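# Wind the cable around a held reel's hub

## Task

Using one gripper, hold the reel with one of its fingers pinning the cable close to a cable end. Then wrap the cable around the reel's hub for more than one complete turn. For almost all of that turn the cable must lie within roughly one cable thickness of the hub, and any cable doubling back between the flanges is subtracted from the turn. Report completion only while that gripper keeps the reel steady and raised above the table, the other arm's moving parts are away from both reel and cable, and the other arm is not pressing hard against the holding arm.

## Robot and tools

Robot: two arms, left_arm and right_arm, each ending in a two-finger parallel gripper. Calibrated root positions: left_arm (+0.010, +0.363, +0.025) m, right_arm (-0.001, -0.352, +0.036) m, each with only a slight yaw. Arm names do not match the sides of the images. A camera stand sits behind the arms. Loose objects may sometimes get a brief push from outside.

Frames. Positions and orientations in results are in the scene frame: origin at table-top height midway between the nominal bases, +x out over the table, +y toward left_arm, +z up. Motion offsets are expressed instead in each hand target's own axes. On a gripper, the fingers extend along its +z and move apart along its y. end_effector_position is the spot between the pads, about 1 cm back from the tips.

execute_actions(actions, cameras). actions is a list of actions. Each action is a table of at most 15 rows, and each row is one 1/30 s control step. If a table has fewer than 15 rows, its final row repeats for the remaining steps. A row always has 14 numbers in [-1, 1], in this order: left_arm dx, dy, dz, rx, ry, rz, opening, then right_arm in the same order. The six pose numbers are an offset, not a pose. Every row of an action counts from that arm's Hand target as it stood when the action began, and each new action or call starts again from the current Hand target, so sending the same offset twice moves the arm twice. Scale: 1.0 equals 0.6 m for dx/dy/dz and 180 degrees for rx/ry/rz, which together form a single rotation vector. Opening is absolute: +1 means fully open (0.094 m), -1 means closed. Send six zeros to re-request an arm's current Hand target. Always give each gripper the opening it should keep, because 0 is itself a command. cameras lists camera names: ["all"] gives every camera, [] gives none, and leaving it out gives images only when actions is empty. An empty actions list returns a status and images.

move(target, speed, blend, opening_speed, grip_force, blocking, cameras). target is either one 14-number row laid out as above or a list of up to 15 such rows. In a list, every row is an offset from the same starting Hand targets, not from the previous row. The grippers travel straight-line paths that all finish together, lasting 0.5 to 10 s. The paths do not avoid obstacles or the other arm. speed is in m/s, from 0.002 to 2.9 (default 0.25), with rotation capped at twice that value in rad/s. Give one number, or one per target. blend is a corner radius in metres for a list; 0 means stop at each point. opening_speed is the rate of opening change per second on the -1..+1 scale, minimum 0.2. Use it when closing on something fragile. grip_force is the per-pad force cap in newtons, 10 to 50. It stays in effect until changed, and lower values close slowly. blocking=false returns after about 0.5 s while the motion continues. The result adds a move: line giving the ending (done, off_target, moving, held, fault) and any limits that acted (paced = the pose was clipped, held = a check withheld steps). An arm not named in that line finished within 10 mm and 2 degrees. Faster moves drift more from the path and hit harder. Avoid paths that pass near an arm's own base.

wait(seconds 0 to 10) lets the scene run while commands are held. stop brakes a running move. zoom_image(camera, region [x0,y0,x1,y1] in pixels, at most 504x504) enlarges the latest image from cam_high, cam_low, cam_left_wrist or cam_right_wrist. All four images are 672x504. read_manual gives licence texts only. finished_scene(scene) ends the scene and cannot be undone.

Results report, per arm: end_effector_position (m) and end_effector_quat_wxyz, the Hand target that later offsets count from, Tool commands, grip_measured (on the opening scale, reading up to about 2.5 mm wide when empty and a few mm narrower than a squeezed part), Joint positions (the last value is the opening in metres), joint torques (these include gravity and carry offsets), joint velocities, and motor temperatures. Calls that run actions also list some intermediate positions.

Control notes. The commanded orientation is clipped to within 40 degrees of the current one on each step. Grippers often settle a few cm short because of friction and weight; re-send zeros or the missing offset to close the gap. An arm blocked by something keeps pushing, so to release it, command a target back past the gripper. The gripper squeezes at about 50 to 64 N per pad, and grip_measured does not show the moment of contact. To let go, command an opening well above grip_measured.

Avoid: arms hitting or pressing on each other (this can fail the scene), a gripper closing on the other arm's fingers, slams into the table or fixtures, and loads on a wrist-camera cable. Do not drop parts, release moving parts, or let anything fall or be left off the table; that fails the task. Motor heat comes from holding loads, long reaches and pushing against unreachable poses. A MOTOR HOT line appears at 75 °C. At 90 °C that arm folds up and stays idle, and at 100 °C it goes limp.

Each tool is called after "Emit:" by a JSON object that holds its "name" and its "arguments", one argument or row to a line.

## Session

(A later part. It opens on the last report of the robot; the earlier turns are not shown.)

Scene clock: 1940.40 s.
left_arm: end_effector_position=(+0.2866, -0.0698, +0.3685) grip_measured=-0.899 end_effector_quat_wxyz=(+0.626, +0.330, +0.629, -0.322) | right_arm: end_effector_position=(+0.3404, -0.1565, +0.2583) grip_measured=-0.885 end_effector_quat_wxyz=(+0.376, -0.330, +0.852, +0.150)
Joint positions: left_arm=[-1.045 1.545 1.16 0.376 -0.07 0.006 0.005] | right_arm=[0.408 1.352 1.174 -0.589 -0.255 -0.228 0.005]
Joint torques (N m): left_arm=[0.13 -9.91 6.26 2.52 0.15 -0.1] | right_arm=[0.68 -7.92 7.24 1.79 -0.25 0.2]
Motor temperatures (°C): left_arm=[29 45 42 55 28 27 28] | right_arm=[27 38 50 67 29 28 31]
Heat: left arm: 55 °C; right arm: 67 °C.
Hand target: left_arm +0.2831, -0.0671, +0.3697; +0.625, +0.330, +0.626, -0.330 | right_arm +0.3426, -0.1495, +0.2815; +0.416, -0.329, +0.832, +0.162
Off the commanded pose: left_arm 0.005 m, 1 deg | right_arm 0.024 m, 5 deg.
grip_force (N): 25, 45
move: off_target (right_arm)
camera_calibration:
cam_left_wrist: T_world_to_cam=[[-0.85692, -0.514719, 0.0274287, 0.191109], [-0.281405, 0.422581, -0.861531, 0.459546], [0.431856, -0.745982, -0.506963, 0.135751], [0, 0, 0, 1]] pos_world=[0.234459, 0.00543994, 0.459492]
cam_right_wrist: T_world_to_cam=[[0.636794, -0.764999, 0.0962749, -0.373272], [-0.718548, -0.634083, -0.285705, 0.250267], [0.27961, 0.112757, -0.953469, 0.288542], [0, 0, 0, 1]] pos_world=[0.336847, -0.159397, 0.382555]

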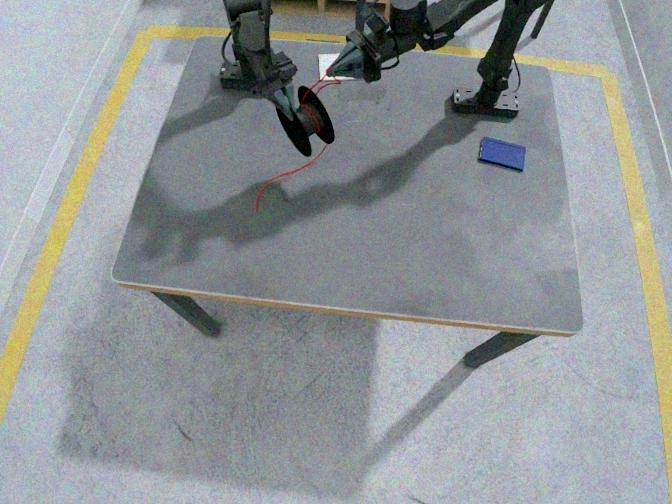

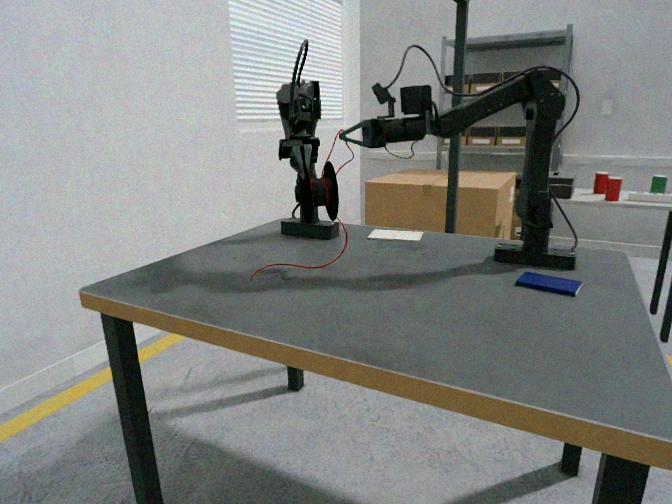

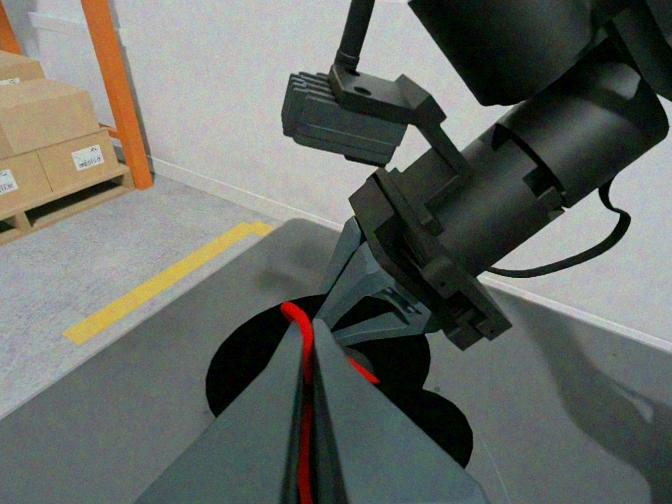

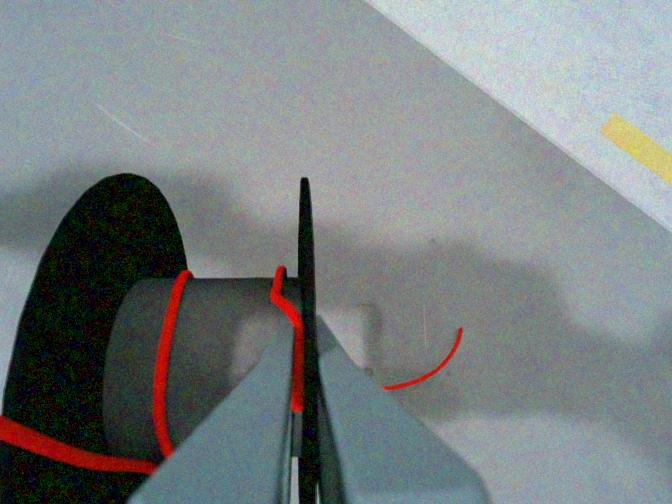

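Emit:
{"name": "zoom_image", "arguments": {
  "camera": "cam_high",
  "region": [250, 50, 390, 190]
}}

Scaled by 3.600 from the camera's 672x504 image, which has a finer 960x720 frame.

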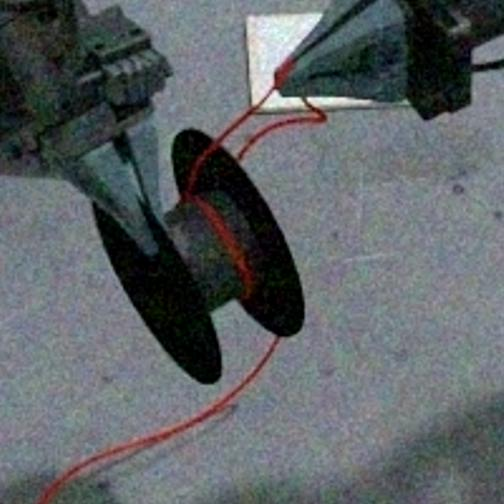

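Emit:
{"name": "move", "arguments": {
  "target": [
    [0.1,0.077,0.008,0,0,0,-1,0,0,0,0,0,0,-1],
    [0.195,0.108,0.022,0,0,0,-1,0,0,0,0,0,0,-1],
    [0.28,0.1,0.0417,0,0,0,-1,0,0,0,0,0,0,-1]
  ],
  "speed": 0.13,
  "blend": [0.03,0.02,0],
  "cameras": ["all"]
}}

Emit:
{"name": "zoom_image", "arguments": {
  "camera": "cam_low",
  "region": [250, 120, 420, 320]
}}

Emit:
{"name": "zoom_image", "arguments": {
  "camera": "cam_right_wrist",
  "region": [0, 120, 380, 500]
}}

Emit:
{"name": "zoom_image", "arguments": {
  "camera": "cam_high",
  "region": [250, 50, 390, 190]
}}

Scene clock: 1968.63 s.
left_arm: end_effector_position=(+0.3515, -0.0515, +0.2169) grip_measured=-0.899 end_effector_quat_wxyz=(+0.640, +0.322, +0.616, -0.327) | right_arm: end_effector_position=(+0.3406, -0.1566, +0.2584) grip_measured=-0.885 end_effector_quat_wxyz=(+0.377, -0.330, +0.852, +0.150)
Joint positions: left_arm=[-0.865 1.928 0.881 1.08 0.105 0.006 0.005] | right_arm=[0.408 1.352 1.174 -0.588 -0.254 -0.228 0.005]
Joint torques (N m): left_arm=[-0.44 -9.21 4.93 2.4 0.09 -0.08] | right_arm=[0.96 -8.01 7.38 1.89 -0.25 0.15]
Motor temperatures (°C): left_arm=[29 43 40 57 28 27 28] | right_arm=[27 37 49 67 29 28 31]
Heat: left arm: 57 °C; right arm: 67 °C.
Hand target: left_arm +0.3467, -0.0537, +0.2015; +0.625, +0.330, +0.626, -0.330 | right_arm +0.3426, -0.1495, +0.2815; +0.417, -0.329, +0.832, +0.162
Off the commanded pose: left_arm 0.016 m, 2 deg | right_arm 0.024 m, 5 deg.
grip_force (N): 25, 45
move: off_target (left_arm, right_arm)
camera_calibration:
cam_left_wrist: T_world_to_cam=[[-0.855038, -0.51812, 0.0214904, 0.260722], [-0.259958, 0.392406, -0.882292, 0.334826], [0.4487, -0.75998, -0.470211, 0.0299417], [0, 0, 0, 1]] pos_world=[0.296533, 0.026453, 0.30389]
cam_right_wrist: T_world_to_cam=[[0.636266, -0.765355, 0.0969413, -0.373557], [-0.718669, -0.633709, -0.286232, 0.250607], [0.280502, 0.112451, -0.953244, 0.288186], [0, 0, 0, 1]] pos_world=[0.336948, -0.159499, 0.382657]

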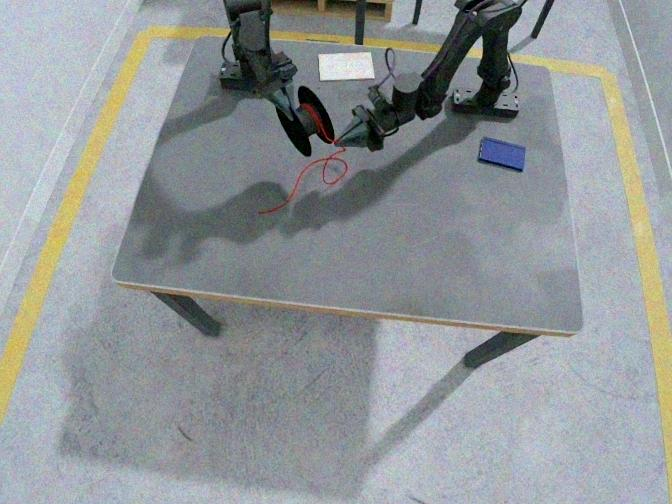

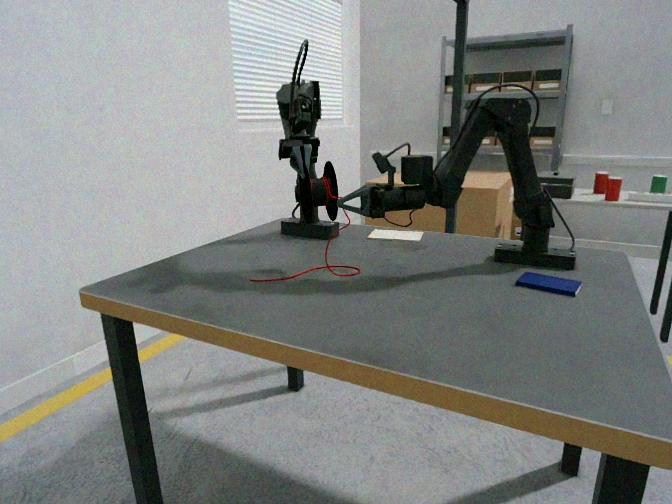

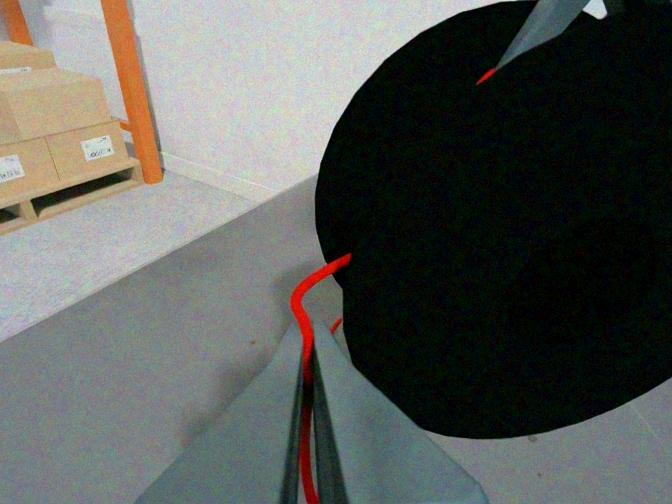

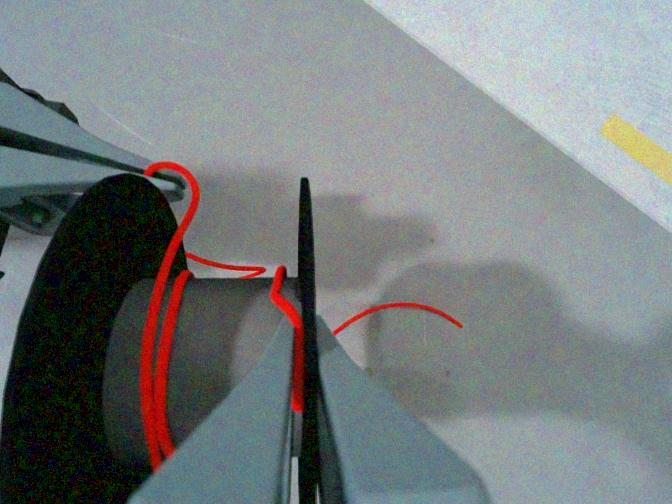

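Scaled by 2.520 from the camera's 672x504 image, which has a finer 960x720 frame.

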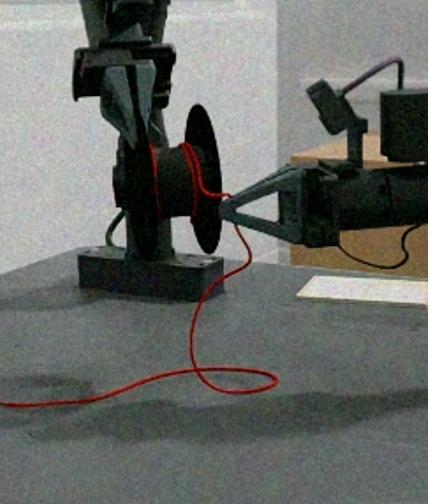

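Scaled by 1.326 from the camera's 672x504 image, which has a finer 960x720 frame.

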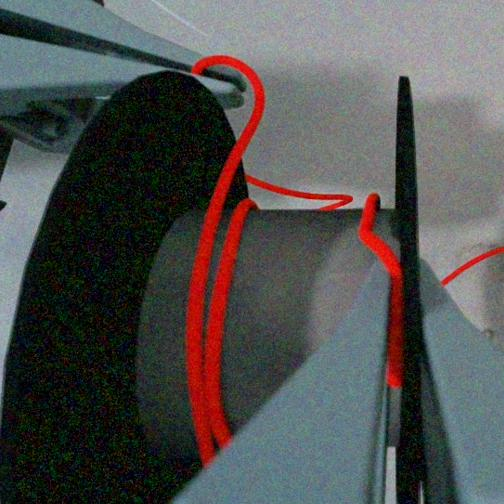

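Scaled by 3.600 from the camera's 672x504 image, which has a finer 960x720 frame.

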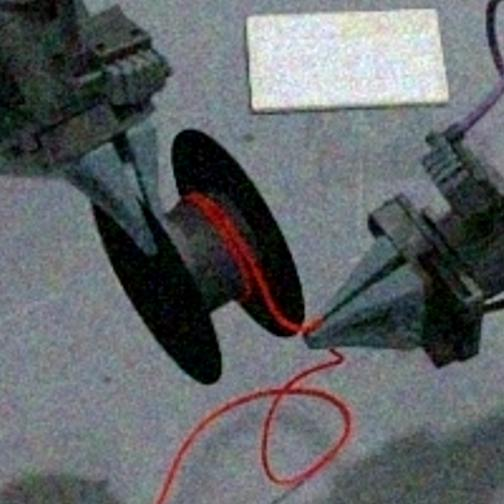

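Emit:
{"name": "move", "arguments": {
  "target": [
    [0,0,0,0,0,0,-0.6,0,0,0,0,0,0,-1],
    [0,0,-0.13,0,0,0,-0.6,0,0,0,0,0,0,-1]
  ],
  "speed": 0.12,
  "opening_speed": 0.4,
  "cameras": ["all"]
}}

Emit:
{"name": "zoom_image", "arguments": {
  "camera": "cam_low",
  "region": [250, 120, 420, 320]
}}

Emit:
{"name": "zoom_image", "arguments": {
  "camera": "cam_right_wrist",
  "region": [0, 120, 380, 500]
}}

Emit:
{"name": "zoom_image", "arguments": {
  "camera": "cam_high",
  "region": [250, 50, 390, 190]
}}

Scene clock: 1988.20 s.
left_arm: end_effector_position=(+0.3055, +0.0071, +0.2017) grip_measured=-0.601 end_effector_quat_wxyz=(+0.629, +0.328, +0.625, -0.325) | right_arm: end_effector_position=(+0.3406, -0.1566, +0.2584) grip_measured=-0.885 end_effector_quat_wxyz=(+0.377, -0.330, +0.852, +0.150)
Joint positions: left_arm=[-0.845 1.733 0.558 1.178 0.131 0.006 0.019] | right_arm=[0.408 1.352 1.174 -0.588 -0.254 -0.228 0.005]
Joint torques (N m): left_arm=[0.59 -9.47 4.18 2.35 0.16 -0.07] | right_arm=[0.69 -8.02 7.13 1.83 -0.19 0.2]
Motor temperatures (°C): left_arm=[29 42 38 55 28 27 28] | right_arm=[27 36 48 67 29 28 31]
Heat: left arm: 55 °C; right arm: 67 °C.
Hand target: left_arm +0.3025, +0.0106, +0.2017; +0.625, +0.330, +0.626, -0.330 | right_arm +0.3426, -0.1495, +0.2815; +0.416, -0.329, +0.832, +0.162
Off the commanded pose: left_arm 0.005 m, 1 deg | right_arm 0.024 m, 5 deg.
grip_force (N): 25, 45
move: off_target (right_arm)
camera_calibration:
cam_left_wrist: T_world_to_cam=[[-0.857677, -0.513491, 0.0267748, 0.251861], [-0.275045, 0.414162, -0.867652, 0.288003], [0.434443, -0.751529, -0.496451, 0.0975342], [0, 0, 0, 1]] pos_world=[0.252856, 0.0833486, 0.291563]
cam_right_wrist: T_world_to_cam=[[0.636266, -0.765355, 0.0969413, -0.373557], [-0.718669, -0.633709, -0.286232, 0.250607], [0.280502, 0.112451, -0.953244, 0.288186], [0, 0, 0, 1]] pos_world=[0.336948, -0.159499, 0.382657]

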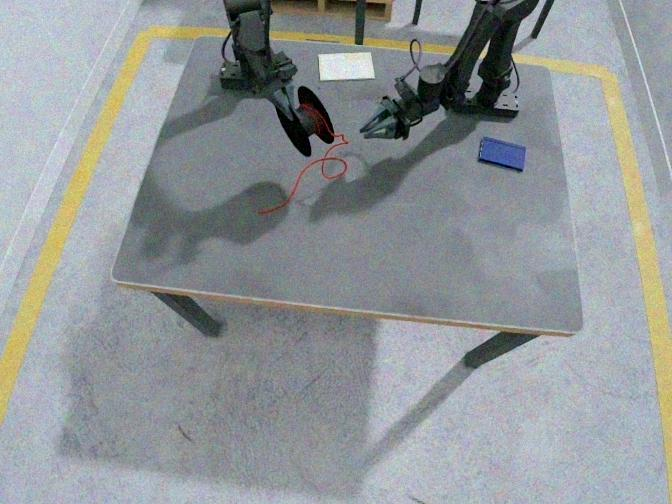

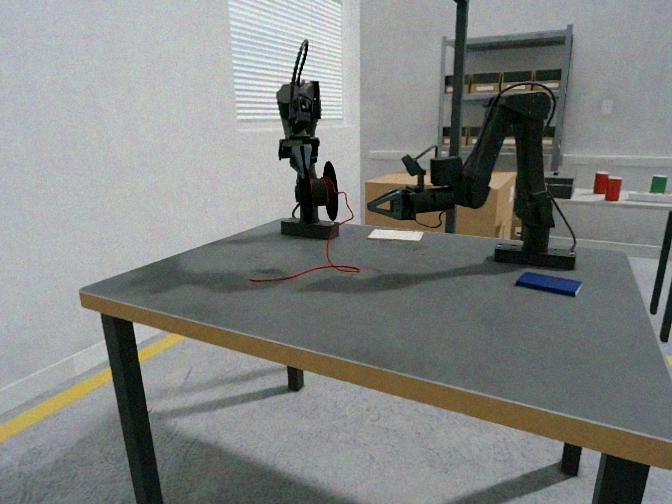

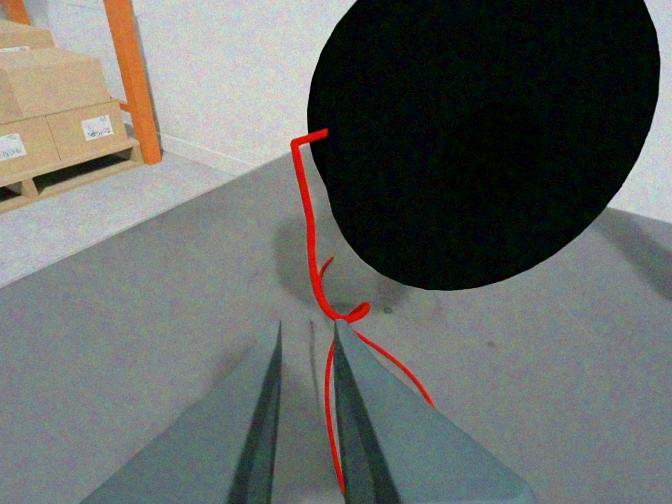

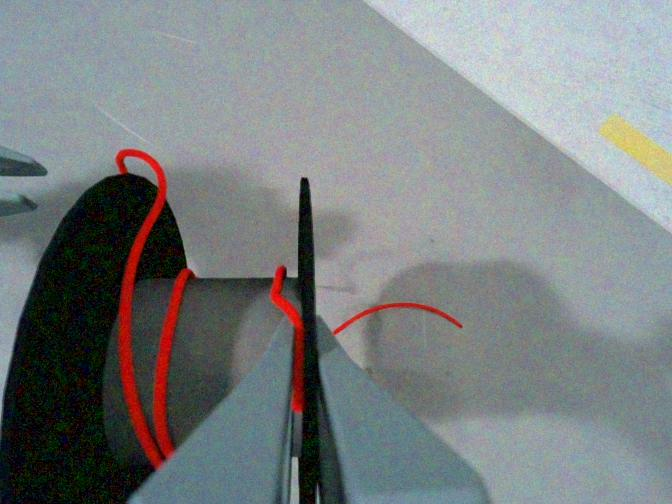

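Scaled by 2.520 from the camera's 672x504 image, which has a finer 960x720 frame.

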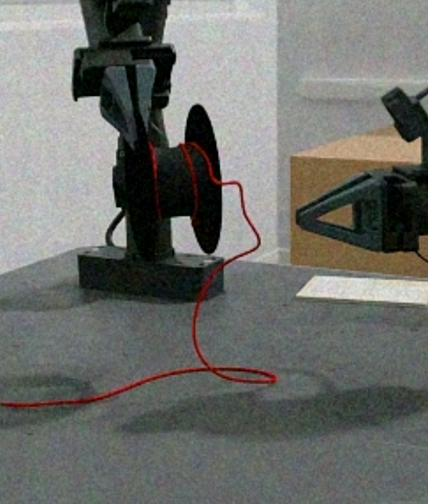

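Scaled by 1.326 from the camera's 672x504 image, which has a finer 960x720 frame.

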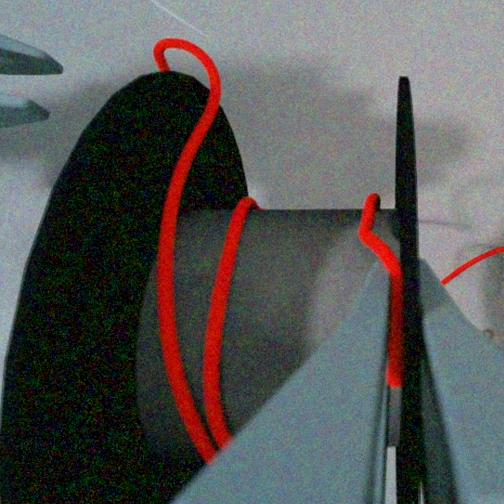

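Scaled by 3.600 from the camera's 672x504 image, which has a finer 960x720 frame.

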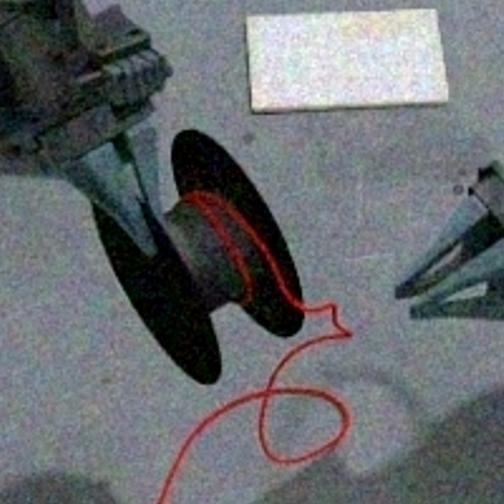

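Emit:
{"name": "zoom_image", "arguments": {
  "camera": "cam_right_wrist",
  "region": [80, 240, 330, 490]
}}

Emit:
{"name": "zoom_image", "arguments": {
  "camera": "cam_low",
  "region": [285, 150, 355, 240]
}}

Scaled by 2.016 from the camera's 672x504 image, which has a finer 960x720 frame.

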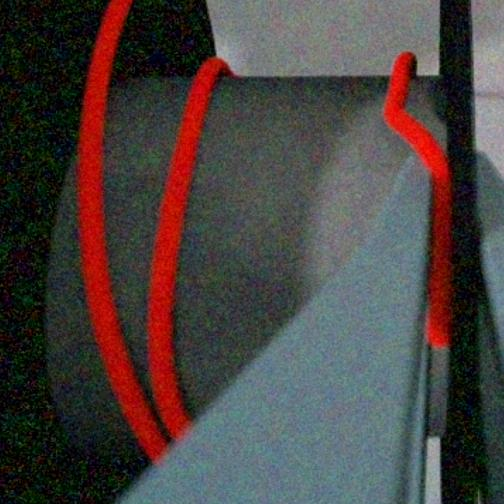

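Scaled by 5.600 from the camera's 672x504 image, which has a finer 960x720 frame.

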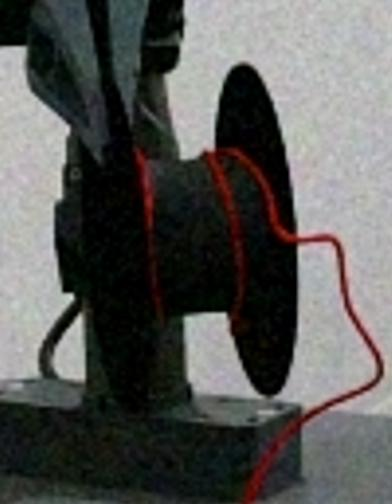

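Emit:
{"name": "zoom_image", "arguments": {
  "camera": "cam_left_wrist",
  "region": [240, 100, 440, 300]
}}

Scaled by 2.520 from the camera's 672x504 image, which has a finer 960x720 frame.

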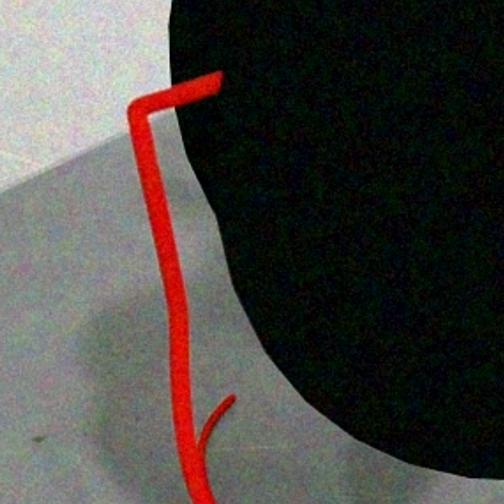

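Emit:
{"name": "move", "arguments": {
  "target": [
    [0.012,-0.006,0.078,0,0,0,-0.4,0,0,0,0,0,0,-1]
  ],
  "speed": 0.12,
  "cameras": ["cam_left_wrist","cam_right_wrist","cam_low"]
}}

Emit:
{"name": "zoom_image", "arguments": {
  "camera": "cam_low",
  "region": [285, 150, 385, 250]
}}

Scene clock: 2022.23 s.
left_arm: end_effector_position=(+0.3249, -0.0243, +0.2024) grip_measured=-0.402 end_effector_quat_wxyz=(+0.635, +0.327, +0.617, -0.329) | right_arm: end_effector_position=(+0.3406, -0.1566, +0.2584) grip_measured=-0.885 end_effector_quat_wxyz=(+0.377, -0.330, +0.852, +0.150)
Joint positions: left_arm=[-0.864 1.859 0.704 1.179 0.118 0.006 0.028] | right_arm=[0.408 1.352 1.174 -0.588 -0.254 -0.228 0.005]
Joint torques (N m): left_arm=[-0.5 -7.69 6.97 2.23 0.01 -0.08] | right_arm=[0.53 -7.88 7.2 1.84 -0.23 0.14]
Motor temperatures (°C): left_arm=[29 39 38 56 28 27 28] | right_arm=[27 36 48 67 29 28 31]
Heat: left arm: 56 °C; right arm: 67 °C.
Hand target: left_arm +0.3259, -0.0301, +0.1943; +0.625, +0.330, +0.626, -0.330 | right_arm +0.3426, -0.1495, +0.2815; +0.416, -0.329, +0.832, +0.162
Off the commanded pose: left_arm 0.010 m, 2 deg | right_arm 0.024 m, 5 deg.
grip_force (N): 25, 45
move: off_target (right_arm)
camera_calibration:
cam_left_wrist: T_world_to_cam=[[-0.860967, -0.508144, 0.0229258, 0.254194], [-0.260804, 0.402297, -0.877575, 0.303993], [0.436712, -0.761543, -0.47889, 0.0613177], [0, 0, 0, 1]] pos_world=[0.271358, 0.0535679, 0.290314]
cam_right_wrist: T_world_to_cam=[[0.636266, -0.765355, 0.0969413, -0.373557], [-0.718669, -0.633709, -0.286232, 0.250607], [0.280502, 0.112451, -0.953244, 0.288186], [0, 0, 0, 1]] pos_world=[0.336948, -0.159499, 0.382657]
Images, in order (width x height): cam_low 672x504, cam_left_wrist 672x504, cam_right_wrist 672x504.

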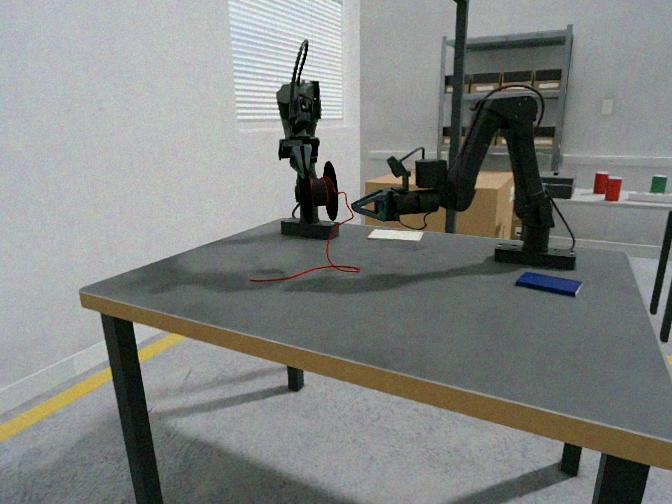

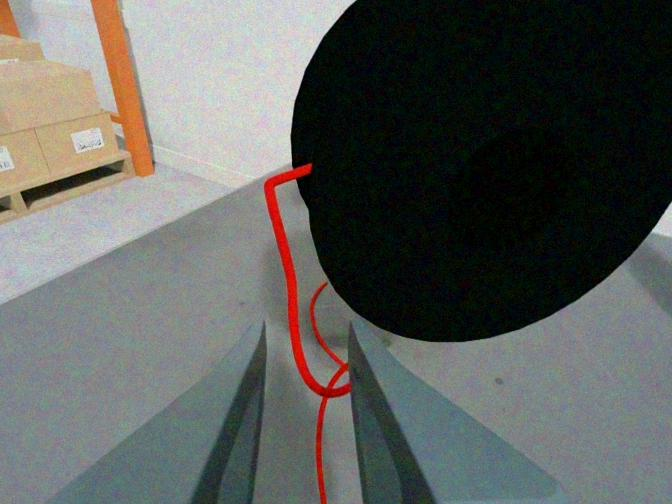

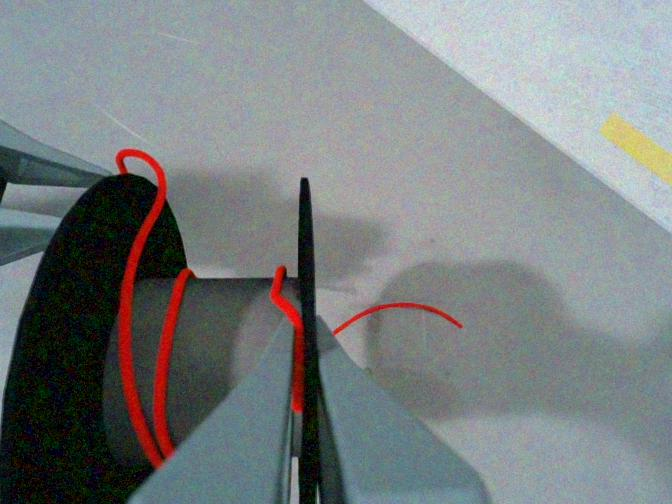

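Scaled by 5.040 from the camera's 672x504 image, which has a finer 960x720 frame.

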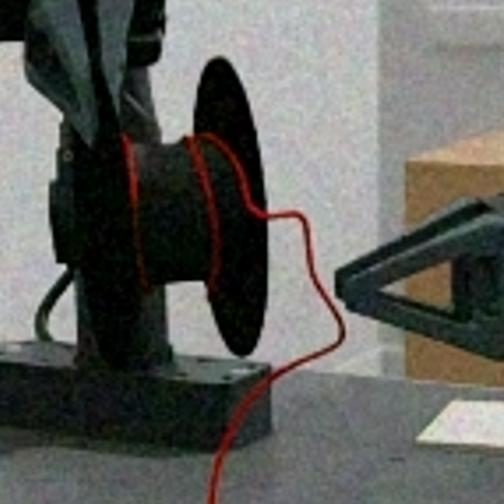

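Emit:
{"name": "move", "arguments": {
  "target": [
    [0,0.004,0.035,0,0,0,-0.4,0,0,0,0,0,0,-1],
    [0,0.004,0.035,0,0,0,-1,0,0,0,0,0,0,-1]
  ],
  "speed": 0.12,
  "opening_speed": 0.8,
  "cameras": ["cam_left_wrist","cam_right_wrist","cam_low"]
}}

Emit:
{"name": "zoom_image", "arguments": {
  "camera": "cam_low",
  "region": [285, 150, 385, 250]
}}

Scene clock: 2032.83 s.
left_arm: end_effector_position=(+0.3388, -0.0396, +0.2042) grip_measured=-0.899 end_effector_quat_wxyz=(+0.637, +0.326, +0.616, -0.329) | right_arm: end_effector_position=(+0.3406, -0.1566, +0.2584) grip_measured=-0.885 end_effector_quat_wxyz=(+0.377, -0.330, +0.852, +0.150)
Joint positions: left_arm=[-0.864 1.915 0.794 1.149 0.116 0.006 0.005] | right_arm=[0.408 1.352 1.174 -0.588 -0.254 -0.228 0.005]
Joint torques (N m): left_arm=[-0.55 -8.2 7.3 2.19 -0.01 -0.08] | right_arm=[0.77 -7.97 7.31 1.84 -0.23 0.14]
Motor temperatures (°C): left_arm=[29 39 39 55 28 27 28] | right_arm=[27 36 48 67 29 28 31]
Heat: left arm: 55 °C; right arm: 67 °C.
Hand target: left_arm +0.3398, -0.0461, +0.1942; +0.625, +0.330, +0.626, -0.330 | right_arm +0.3426, -0.1495, +0.2815; +0.416, -0.329, +0.832, +0.162
Off the commanded pose: left_arm 0.012 m, 2 deg | right_arm 0.024 m, 5 deg.
grip_force (N): 25, 45
move: off_target (left_arm, right_arm); target 2's new opening was sent with left_arm's hand 0.012 m and 2 deg from that target
camera_calibration:
cam_left_wrist: T_world_to_cam=[[-0.860043, -0.50974, 0.0221812, 0.258209], [-0.25917, 0.399004, -0.879561, 0.315074], [0.439497, -0.762208, -0.47527, 0.042722], [0, 0, 0, 1]] pos_world=[0.284953, 0.0384667, 0.291704]
cam_right_wrist: T_world_to_cam=[[0.636266, -0.765355, 0.0969413, -0.373557], [-0.718669, -0.633709, -0.286232, 0.250607], [0.280502, 0.112451, -0.953244, 0.288186], [0, 0, 0, 1]] pos_world=[0.336948, -0.159499, 0.382657]
Images, in order (width x height): cam_low 672x504, cam_left_wrist 672x504, cam_right_wrist 672x504.

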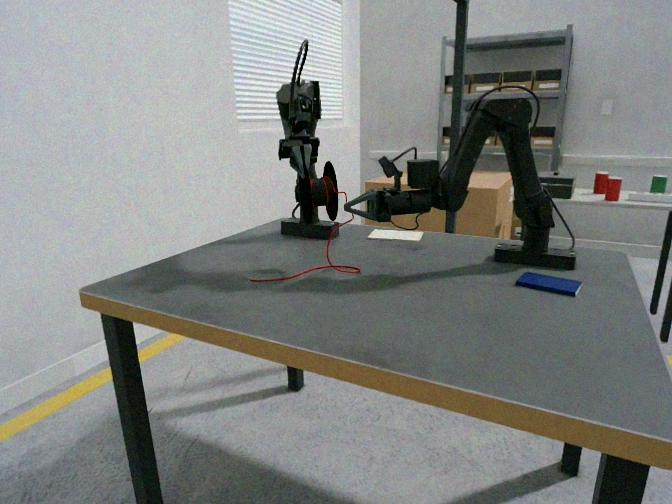

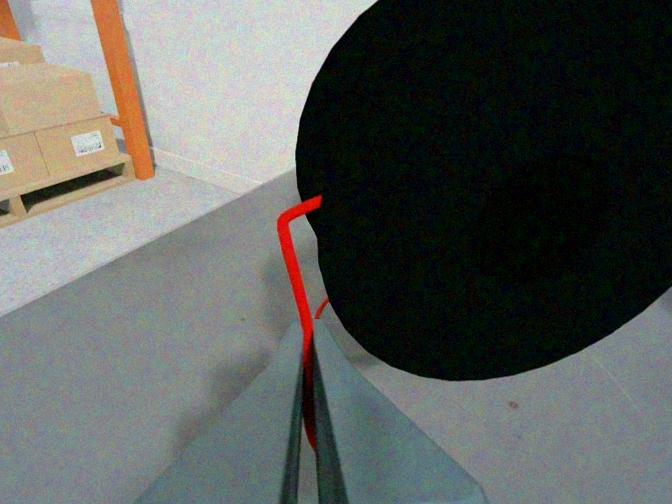

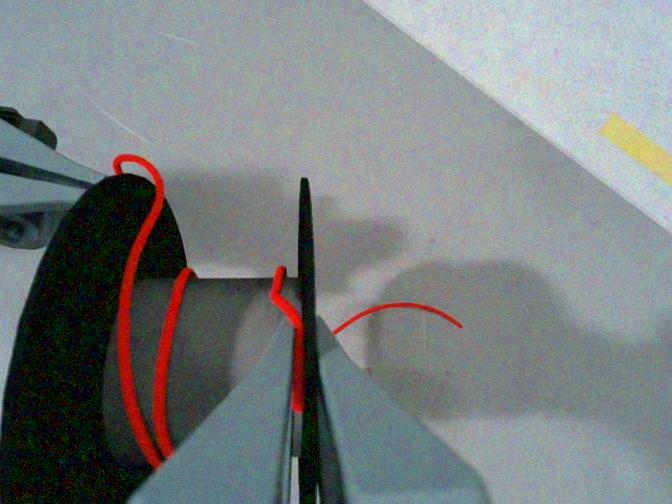

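Scaled by 5.040 from the camera's 672x504 image, which has a finer 960x720 frame.

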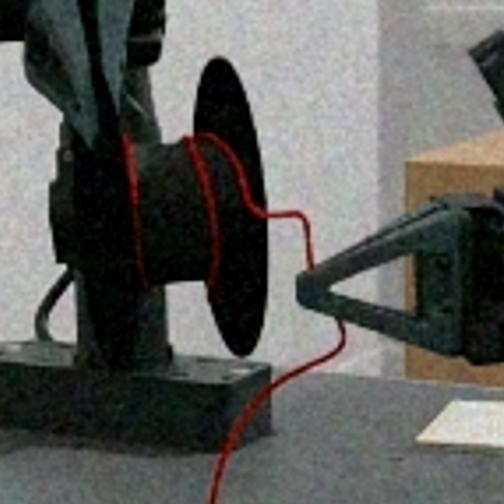

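Emit:
{"name": "move", "arguments": {
  "target": [
    [0.075,-0.0167,0.03,0,0,0,-1,0,0,0,0,0,0,-1],
    [0.137,-0.0617,0.0417,0,0,0,-1,0,0,0,0,0,0,-1]
  ],
  "speed": 0.1,
  "blend": [0.015,0],
  "cameras": ["cam_left_wrist","cam_right_wrist","cam_low"]
}}

Emit:
{"name": "zoom_image", "arguments": {
  "camera": "cam_low",
  "region": [285, 150, 385, 250]
}}

Emit:
{"name": "zoom_image", "arguments": {
  "camera": "cam_right_wrist",
  "region": [80, 240, 330, 490]
}}

Scene clock: 2048.13 s.
left_arm: end_effector_position=(+0.3230, -0.0847, +0.1277) grip_measured=-0.900 end_effector_quat_wxyz=(+0.636, +0.326, +0.615, -0.332) | right_arm: end_effector_position=(+0.3396, -0.1579, +0.2552) grip_measured=-0.885 end_effector_quat_wxyz=(+0.373, -0.329, +0.855, +0.148)
Joint positions: left_arm=[-0.976 2.255 0.888 1.397 0.01 0.006 0.005] | right_arm=[0.408 1.352 1.168 -0.592 -0.249 -0.228 0.005]
Joint torques (N m): left_arm=[-0.28 -9.21 5.41 2.34 -0.02 -0.08] | right_arm=[0.72 -7.87 7.49 1.89 -0.31 0.15]
Motor temperatures (°C): left_arm=[29 40 39 54 28 27 28] | right_arm=[27 36 48 67 29 28 31]
Heat: left arm: 54 °C; right arm: 67 °C.
Hand target: left_arm +0.3234, -0.0875, +0.1121; +0.625, +0.330, +0.626, -0.330 | right_arm +0.3426, -0.1495, +0.2815; +0.416, -0.329, +0.832, +0.162
Off the commanded pose: left_arm 0.016 m, 2 deg | right_arm 0.028 m, 6 deg.
grip_force (N): 25, 45
move: off_target (left_arm, right_arm)
camera_calibration:
cam_left_wrist: T_world_to_cam=[[-0.862914, -0.504736, 0.0249233, 0.224438], [-0.257765, 0.397191, -0.880793, 0.261169], [0.434669, -0.766473, -0.472845, -0.0201827], [0, 0, 0, 1]] pos_world=[0.269763, -0.00592172, 0.214899]
cam_right_wrist: T_world_to_cam=[[0.634356, -0.766873, 0.0974577, -0.373298], [-0.723033, -0.633193, -0.276206, 0.247121], [0.273524, 0.104747, -0.956145, 0.287517], [0, 0, 0, 1]] pos_world=[0.336837, -0.159914, 0.379545]
Images, in order (width x height): cam_low 672x504, cam_left_wrist 672x504, cam_right_wrist 672x504.

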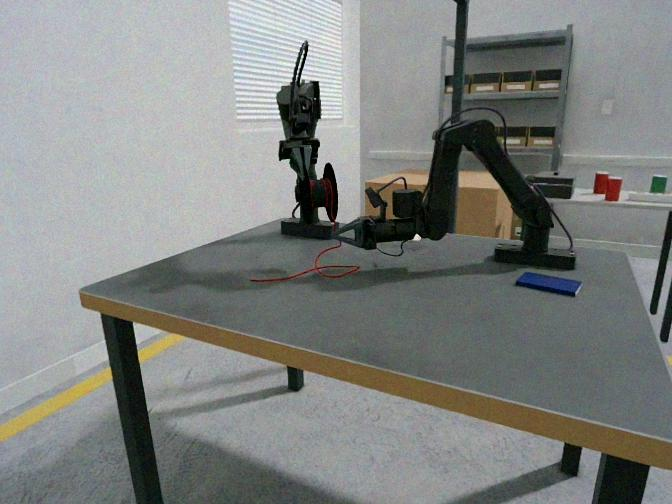

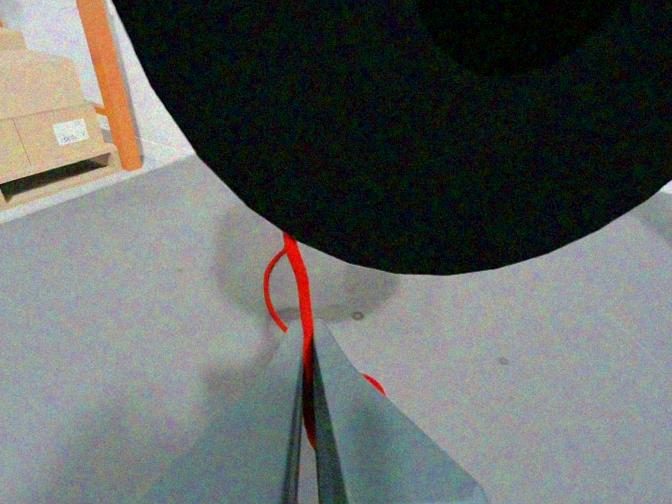

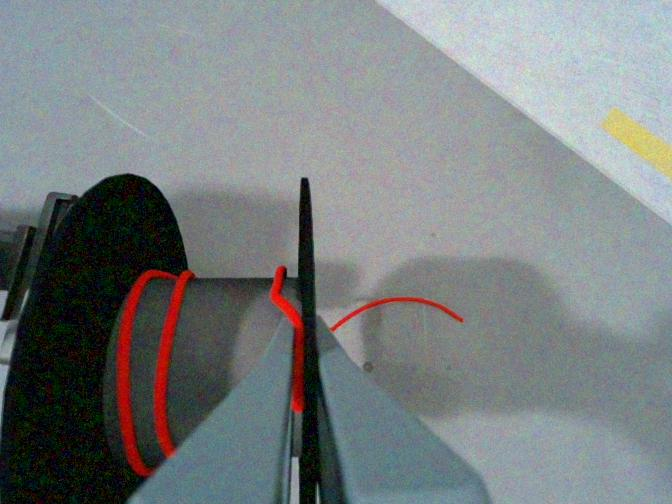

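Scaled by 5.040 from the camera's 672x504 image, which has a finer 960x720 frame.

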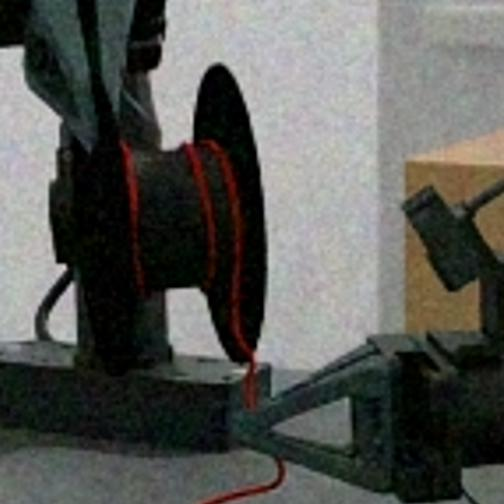

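Scaled by 2.016 from the camera's 672x504 image, which has a finer 960x720 frame.

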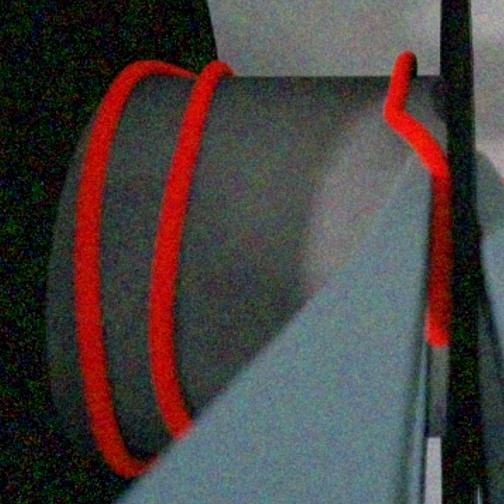

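Emit:
{"name": "move", "arguments": {
  "target": [
    [-0.012,0,0,0,0,0,-1,0,0,0,0,0,0,-1],
    [-0.012,0,0,0,0,0,-0.6,0,0,0,0,0,0,-1],
    [-0.012,0,-0.12,0,0,0,-0.5,0,0,0,0,0,0,-1]
  ],
  "speed": 0.1,
  "opening_speed": 0.3,
  "cameras": ["all"]
}}

Emit:
{"name": "zoom_image", "arguments": {
  "camera": "cam_low",
  "region": [285, 150, 385, 250]
}}

Emit:
{"name": "zoom_image", "arguments": {
  "camera": "cam_right_wrist",
  "region": [80, 240, 330, 490]
}}

Scene clock: 2058.33 s.
left_arm: end_effector_position=(+0.2837, -0.0283, +0.0900) grip_measured=-0.502 end_effector_quat_wxyz=(+0.593, +0.347, +0.657, -0.310) | right_arm: end_effector_position=(+0.3396, -0.1579, +0.2562) grip_measured=-0.885 end_effector_quat_wxyz=(+0.374, -0.329, +0.854, +0.148)
Joint positions: left_arm=[-0.976 2.17 0.595 1.471 0.009 0.006 0.023] | right_arm=[0.408 1.35 1.168 -0.591 -0.249 -0.228 0.005]
Joint torques (N m): left_arm=[-0.02 -11.82 2.44 3.3 0.01 -0.1] | right_arm=[0.61 -7.97 7.66 1.84 -0.3 0.11]
Motor temperatures (°C): left_arm=[29 39 39 54 28 27 28] | right_arm=[27 37 48 68 29 28 31]
Heat: left arm: 54 °C; right arm: 68 °C.
Hand target: left_arm +0.2826, -0.0282, +0.1194; +0.625, +0.330, +0.626, -0.330 | right_arm +0.3426, -0.1495, +0.2816; +0.417, -0.329, +0.832, +0.162
Off the commanded pose: left_arm 0.029 m, 6 deg | right_arm 0.027 m, 6 deg.
grip_force (N): 25, 45
move: off_target (left_arm, right_arm); target 3's new opening was sent with left_arm's hand 0.029 m and 6 deg from that target
camera_calibration:
cam_left_wrist: T_world_to_cam=[[-0.860014, -0.509015, 0.0357622, 0.217912], [-0.323601, 0.489871, -0.809512, 0.210392], [0.394535, -0.707765, -0.586013, 0.0455489], [0, 0, 0, 1]] pos_world=[0.23752, 0.0400933, 0.189214]
cam_right_wrist: T_world_to_cam=[[0.634033, -0.767009, 0.0984804, -0.373653], [-0.722174, -0.632828, -0.279272, 0.247967], [0.276525, 0.105948, -0.955149, 0.287288], [0, 0, 0, 1]] pos_world=[0.336541, -0.160112, 0.38045]

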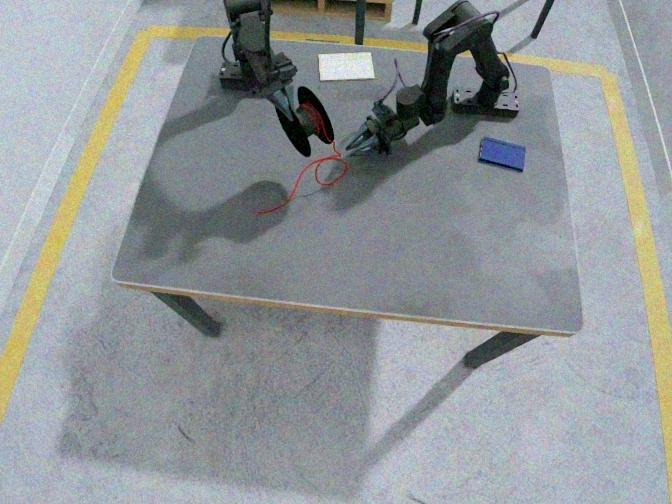

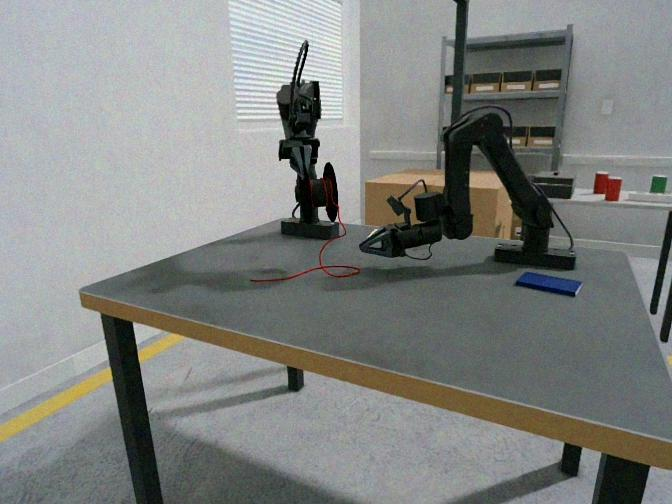

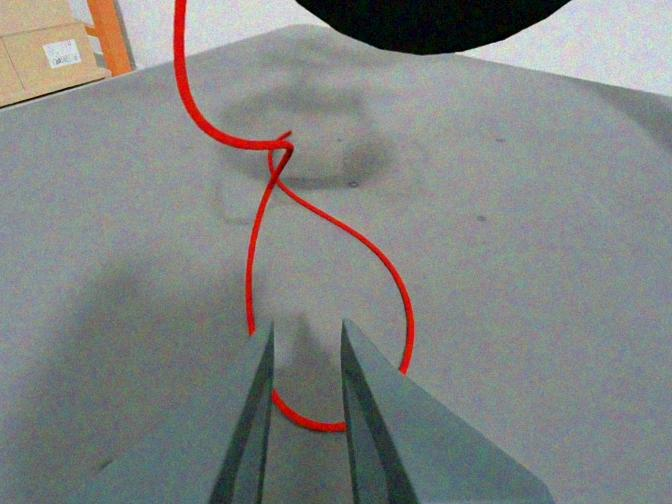

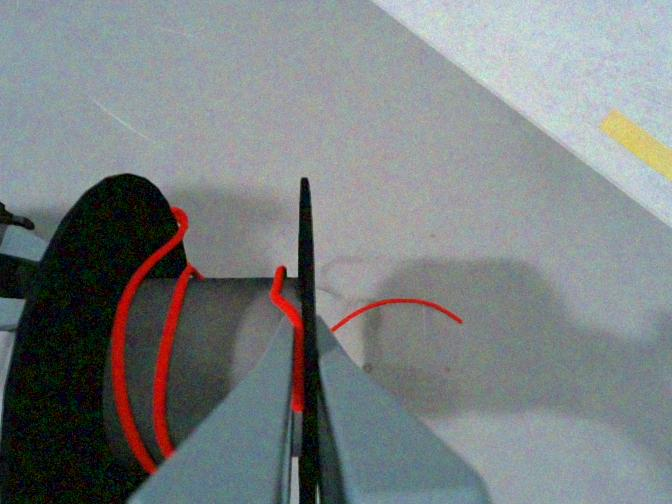

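Scaled by 5.040 from the camera's 672x504 image, which has a finer 960x720 frame.

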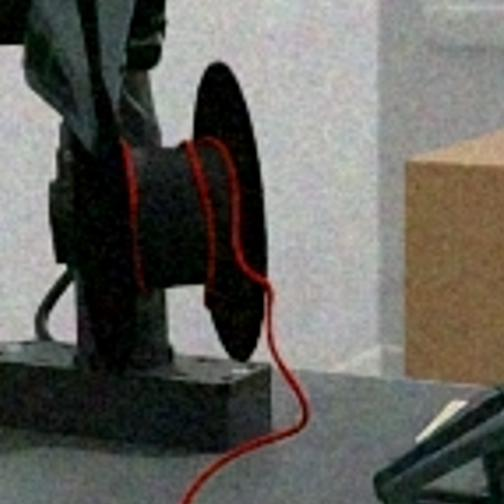

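Scaled by 2.016 from the camera's 672x504 image, which has a finer 960x720 frame.

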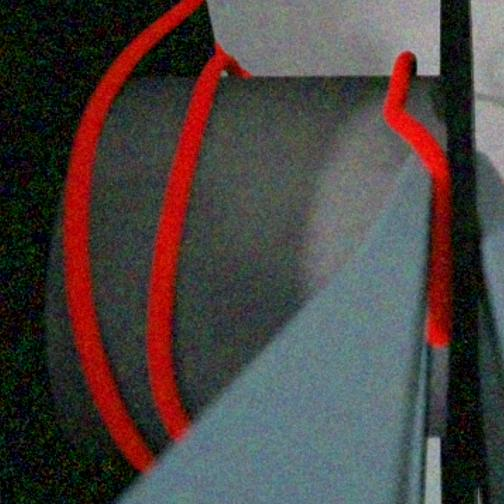

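Emit:
{"name": "zoom_image", "arguments": {
  "camera": "cam_low",
  "region": [298, 165, 348, 225]
}}

Emit:
{"name": "zoom_image", "arguments": {
  "camera": "cam_right_wrist",
  "region": [90, 230, 230, 330]
}}

Emit:
{"name": "zoom_image", "arguments": {
  "camera": "cam_high",
  "region": [270, 75, 350, 165]
}}

Scaled by 8.400 from the camera's 672x504 image, which has a finer 960x720 frame.

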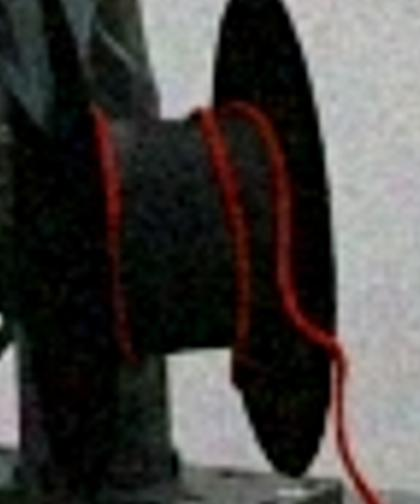

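Scaled by 3.600 from the camera's 672x504 image, which has a finer 960x720 frame.

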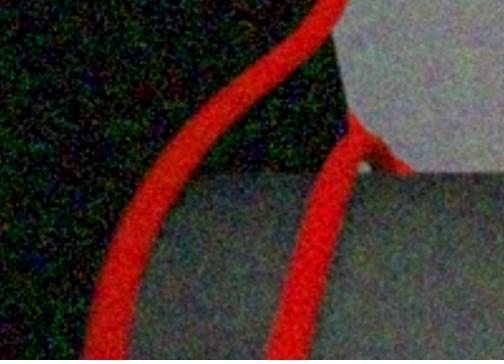

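Scaled by 5.600 from the camera's 672x504 image, which has a finer 960x720 frame.

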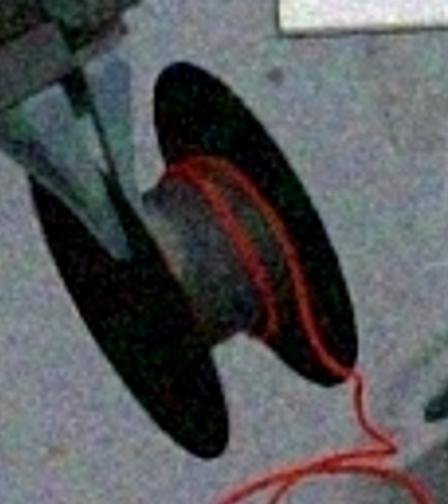

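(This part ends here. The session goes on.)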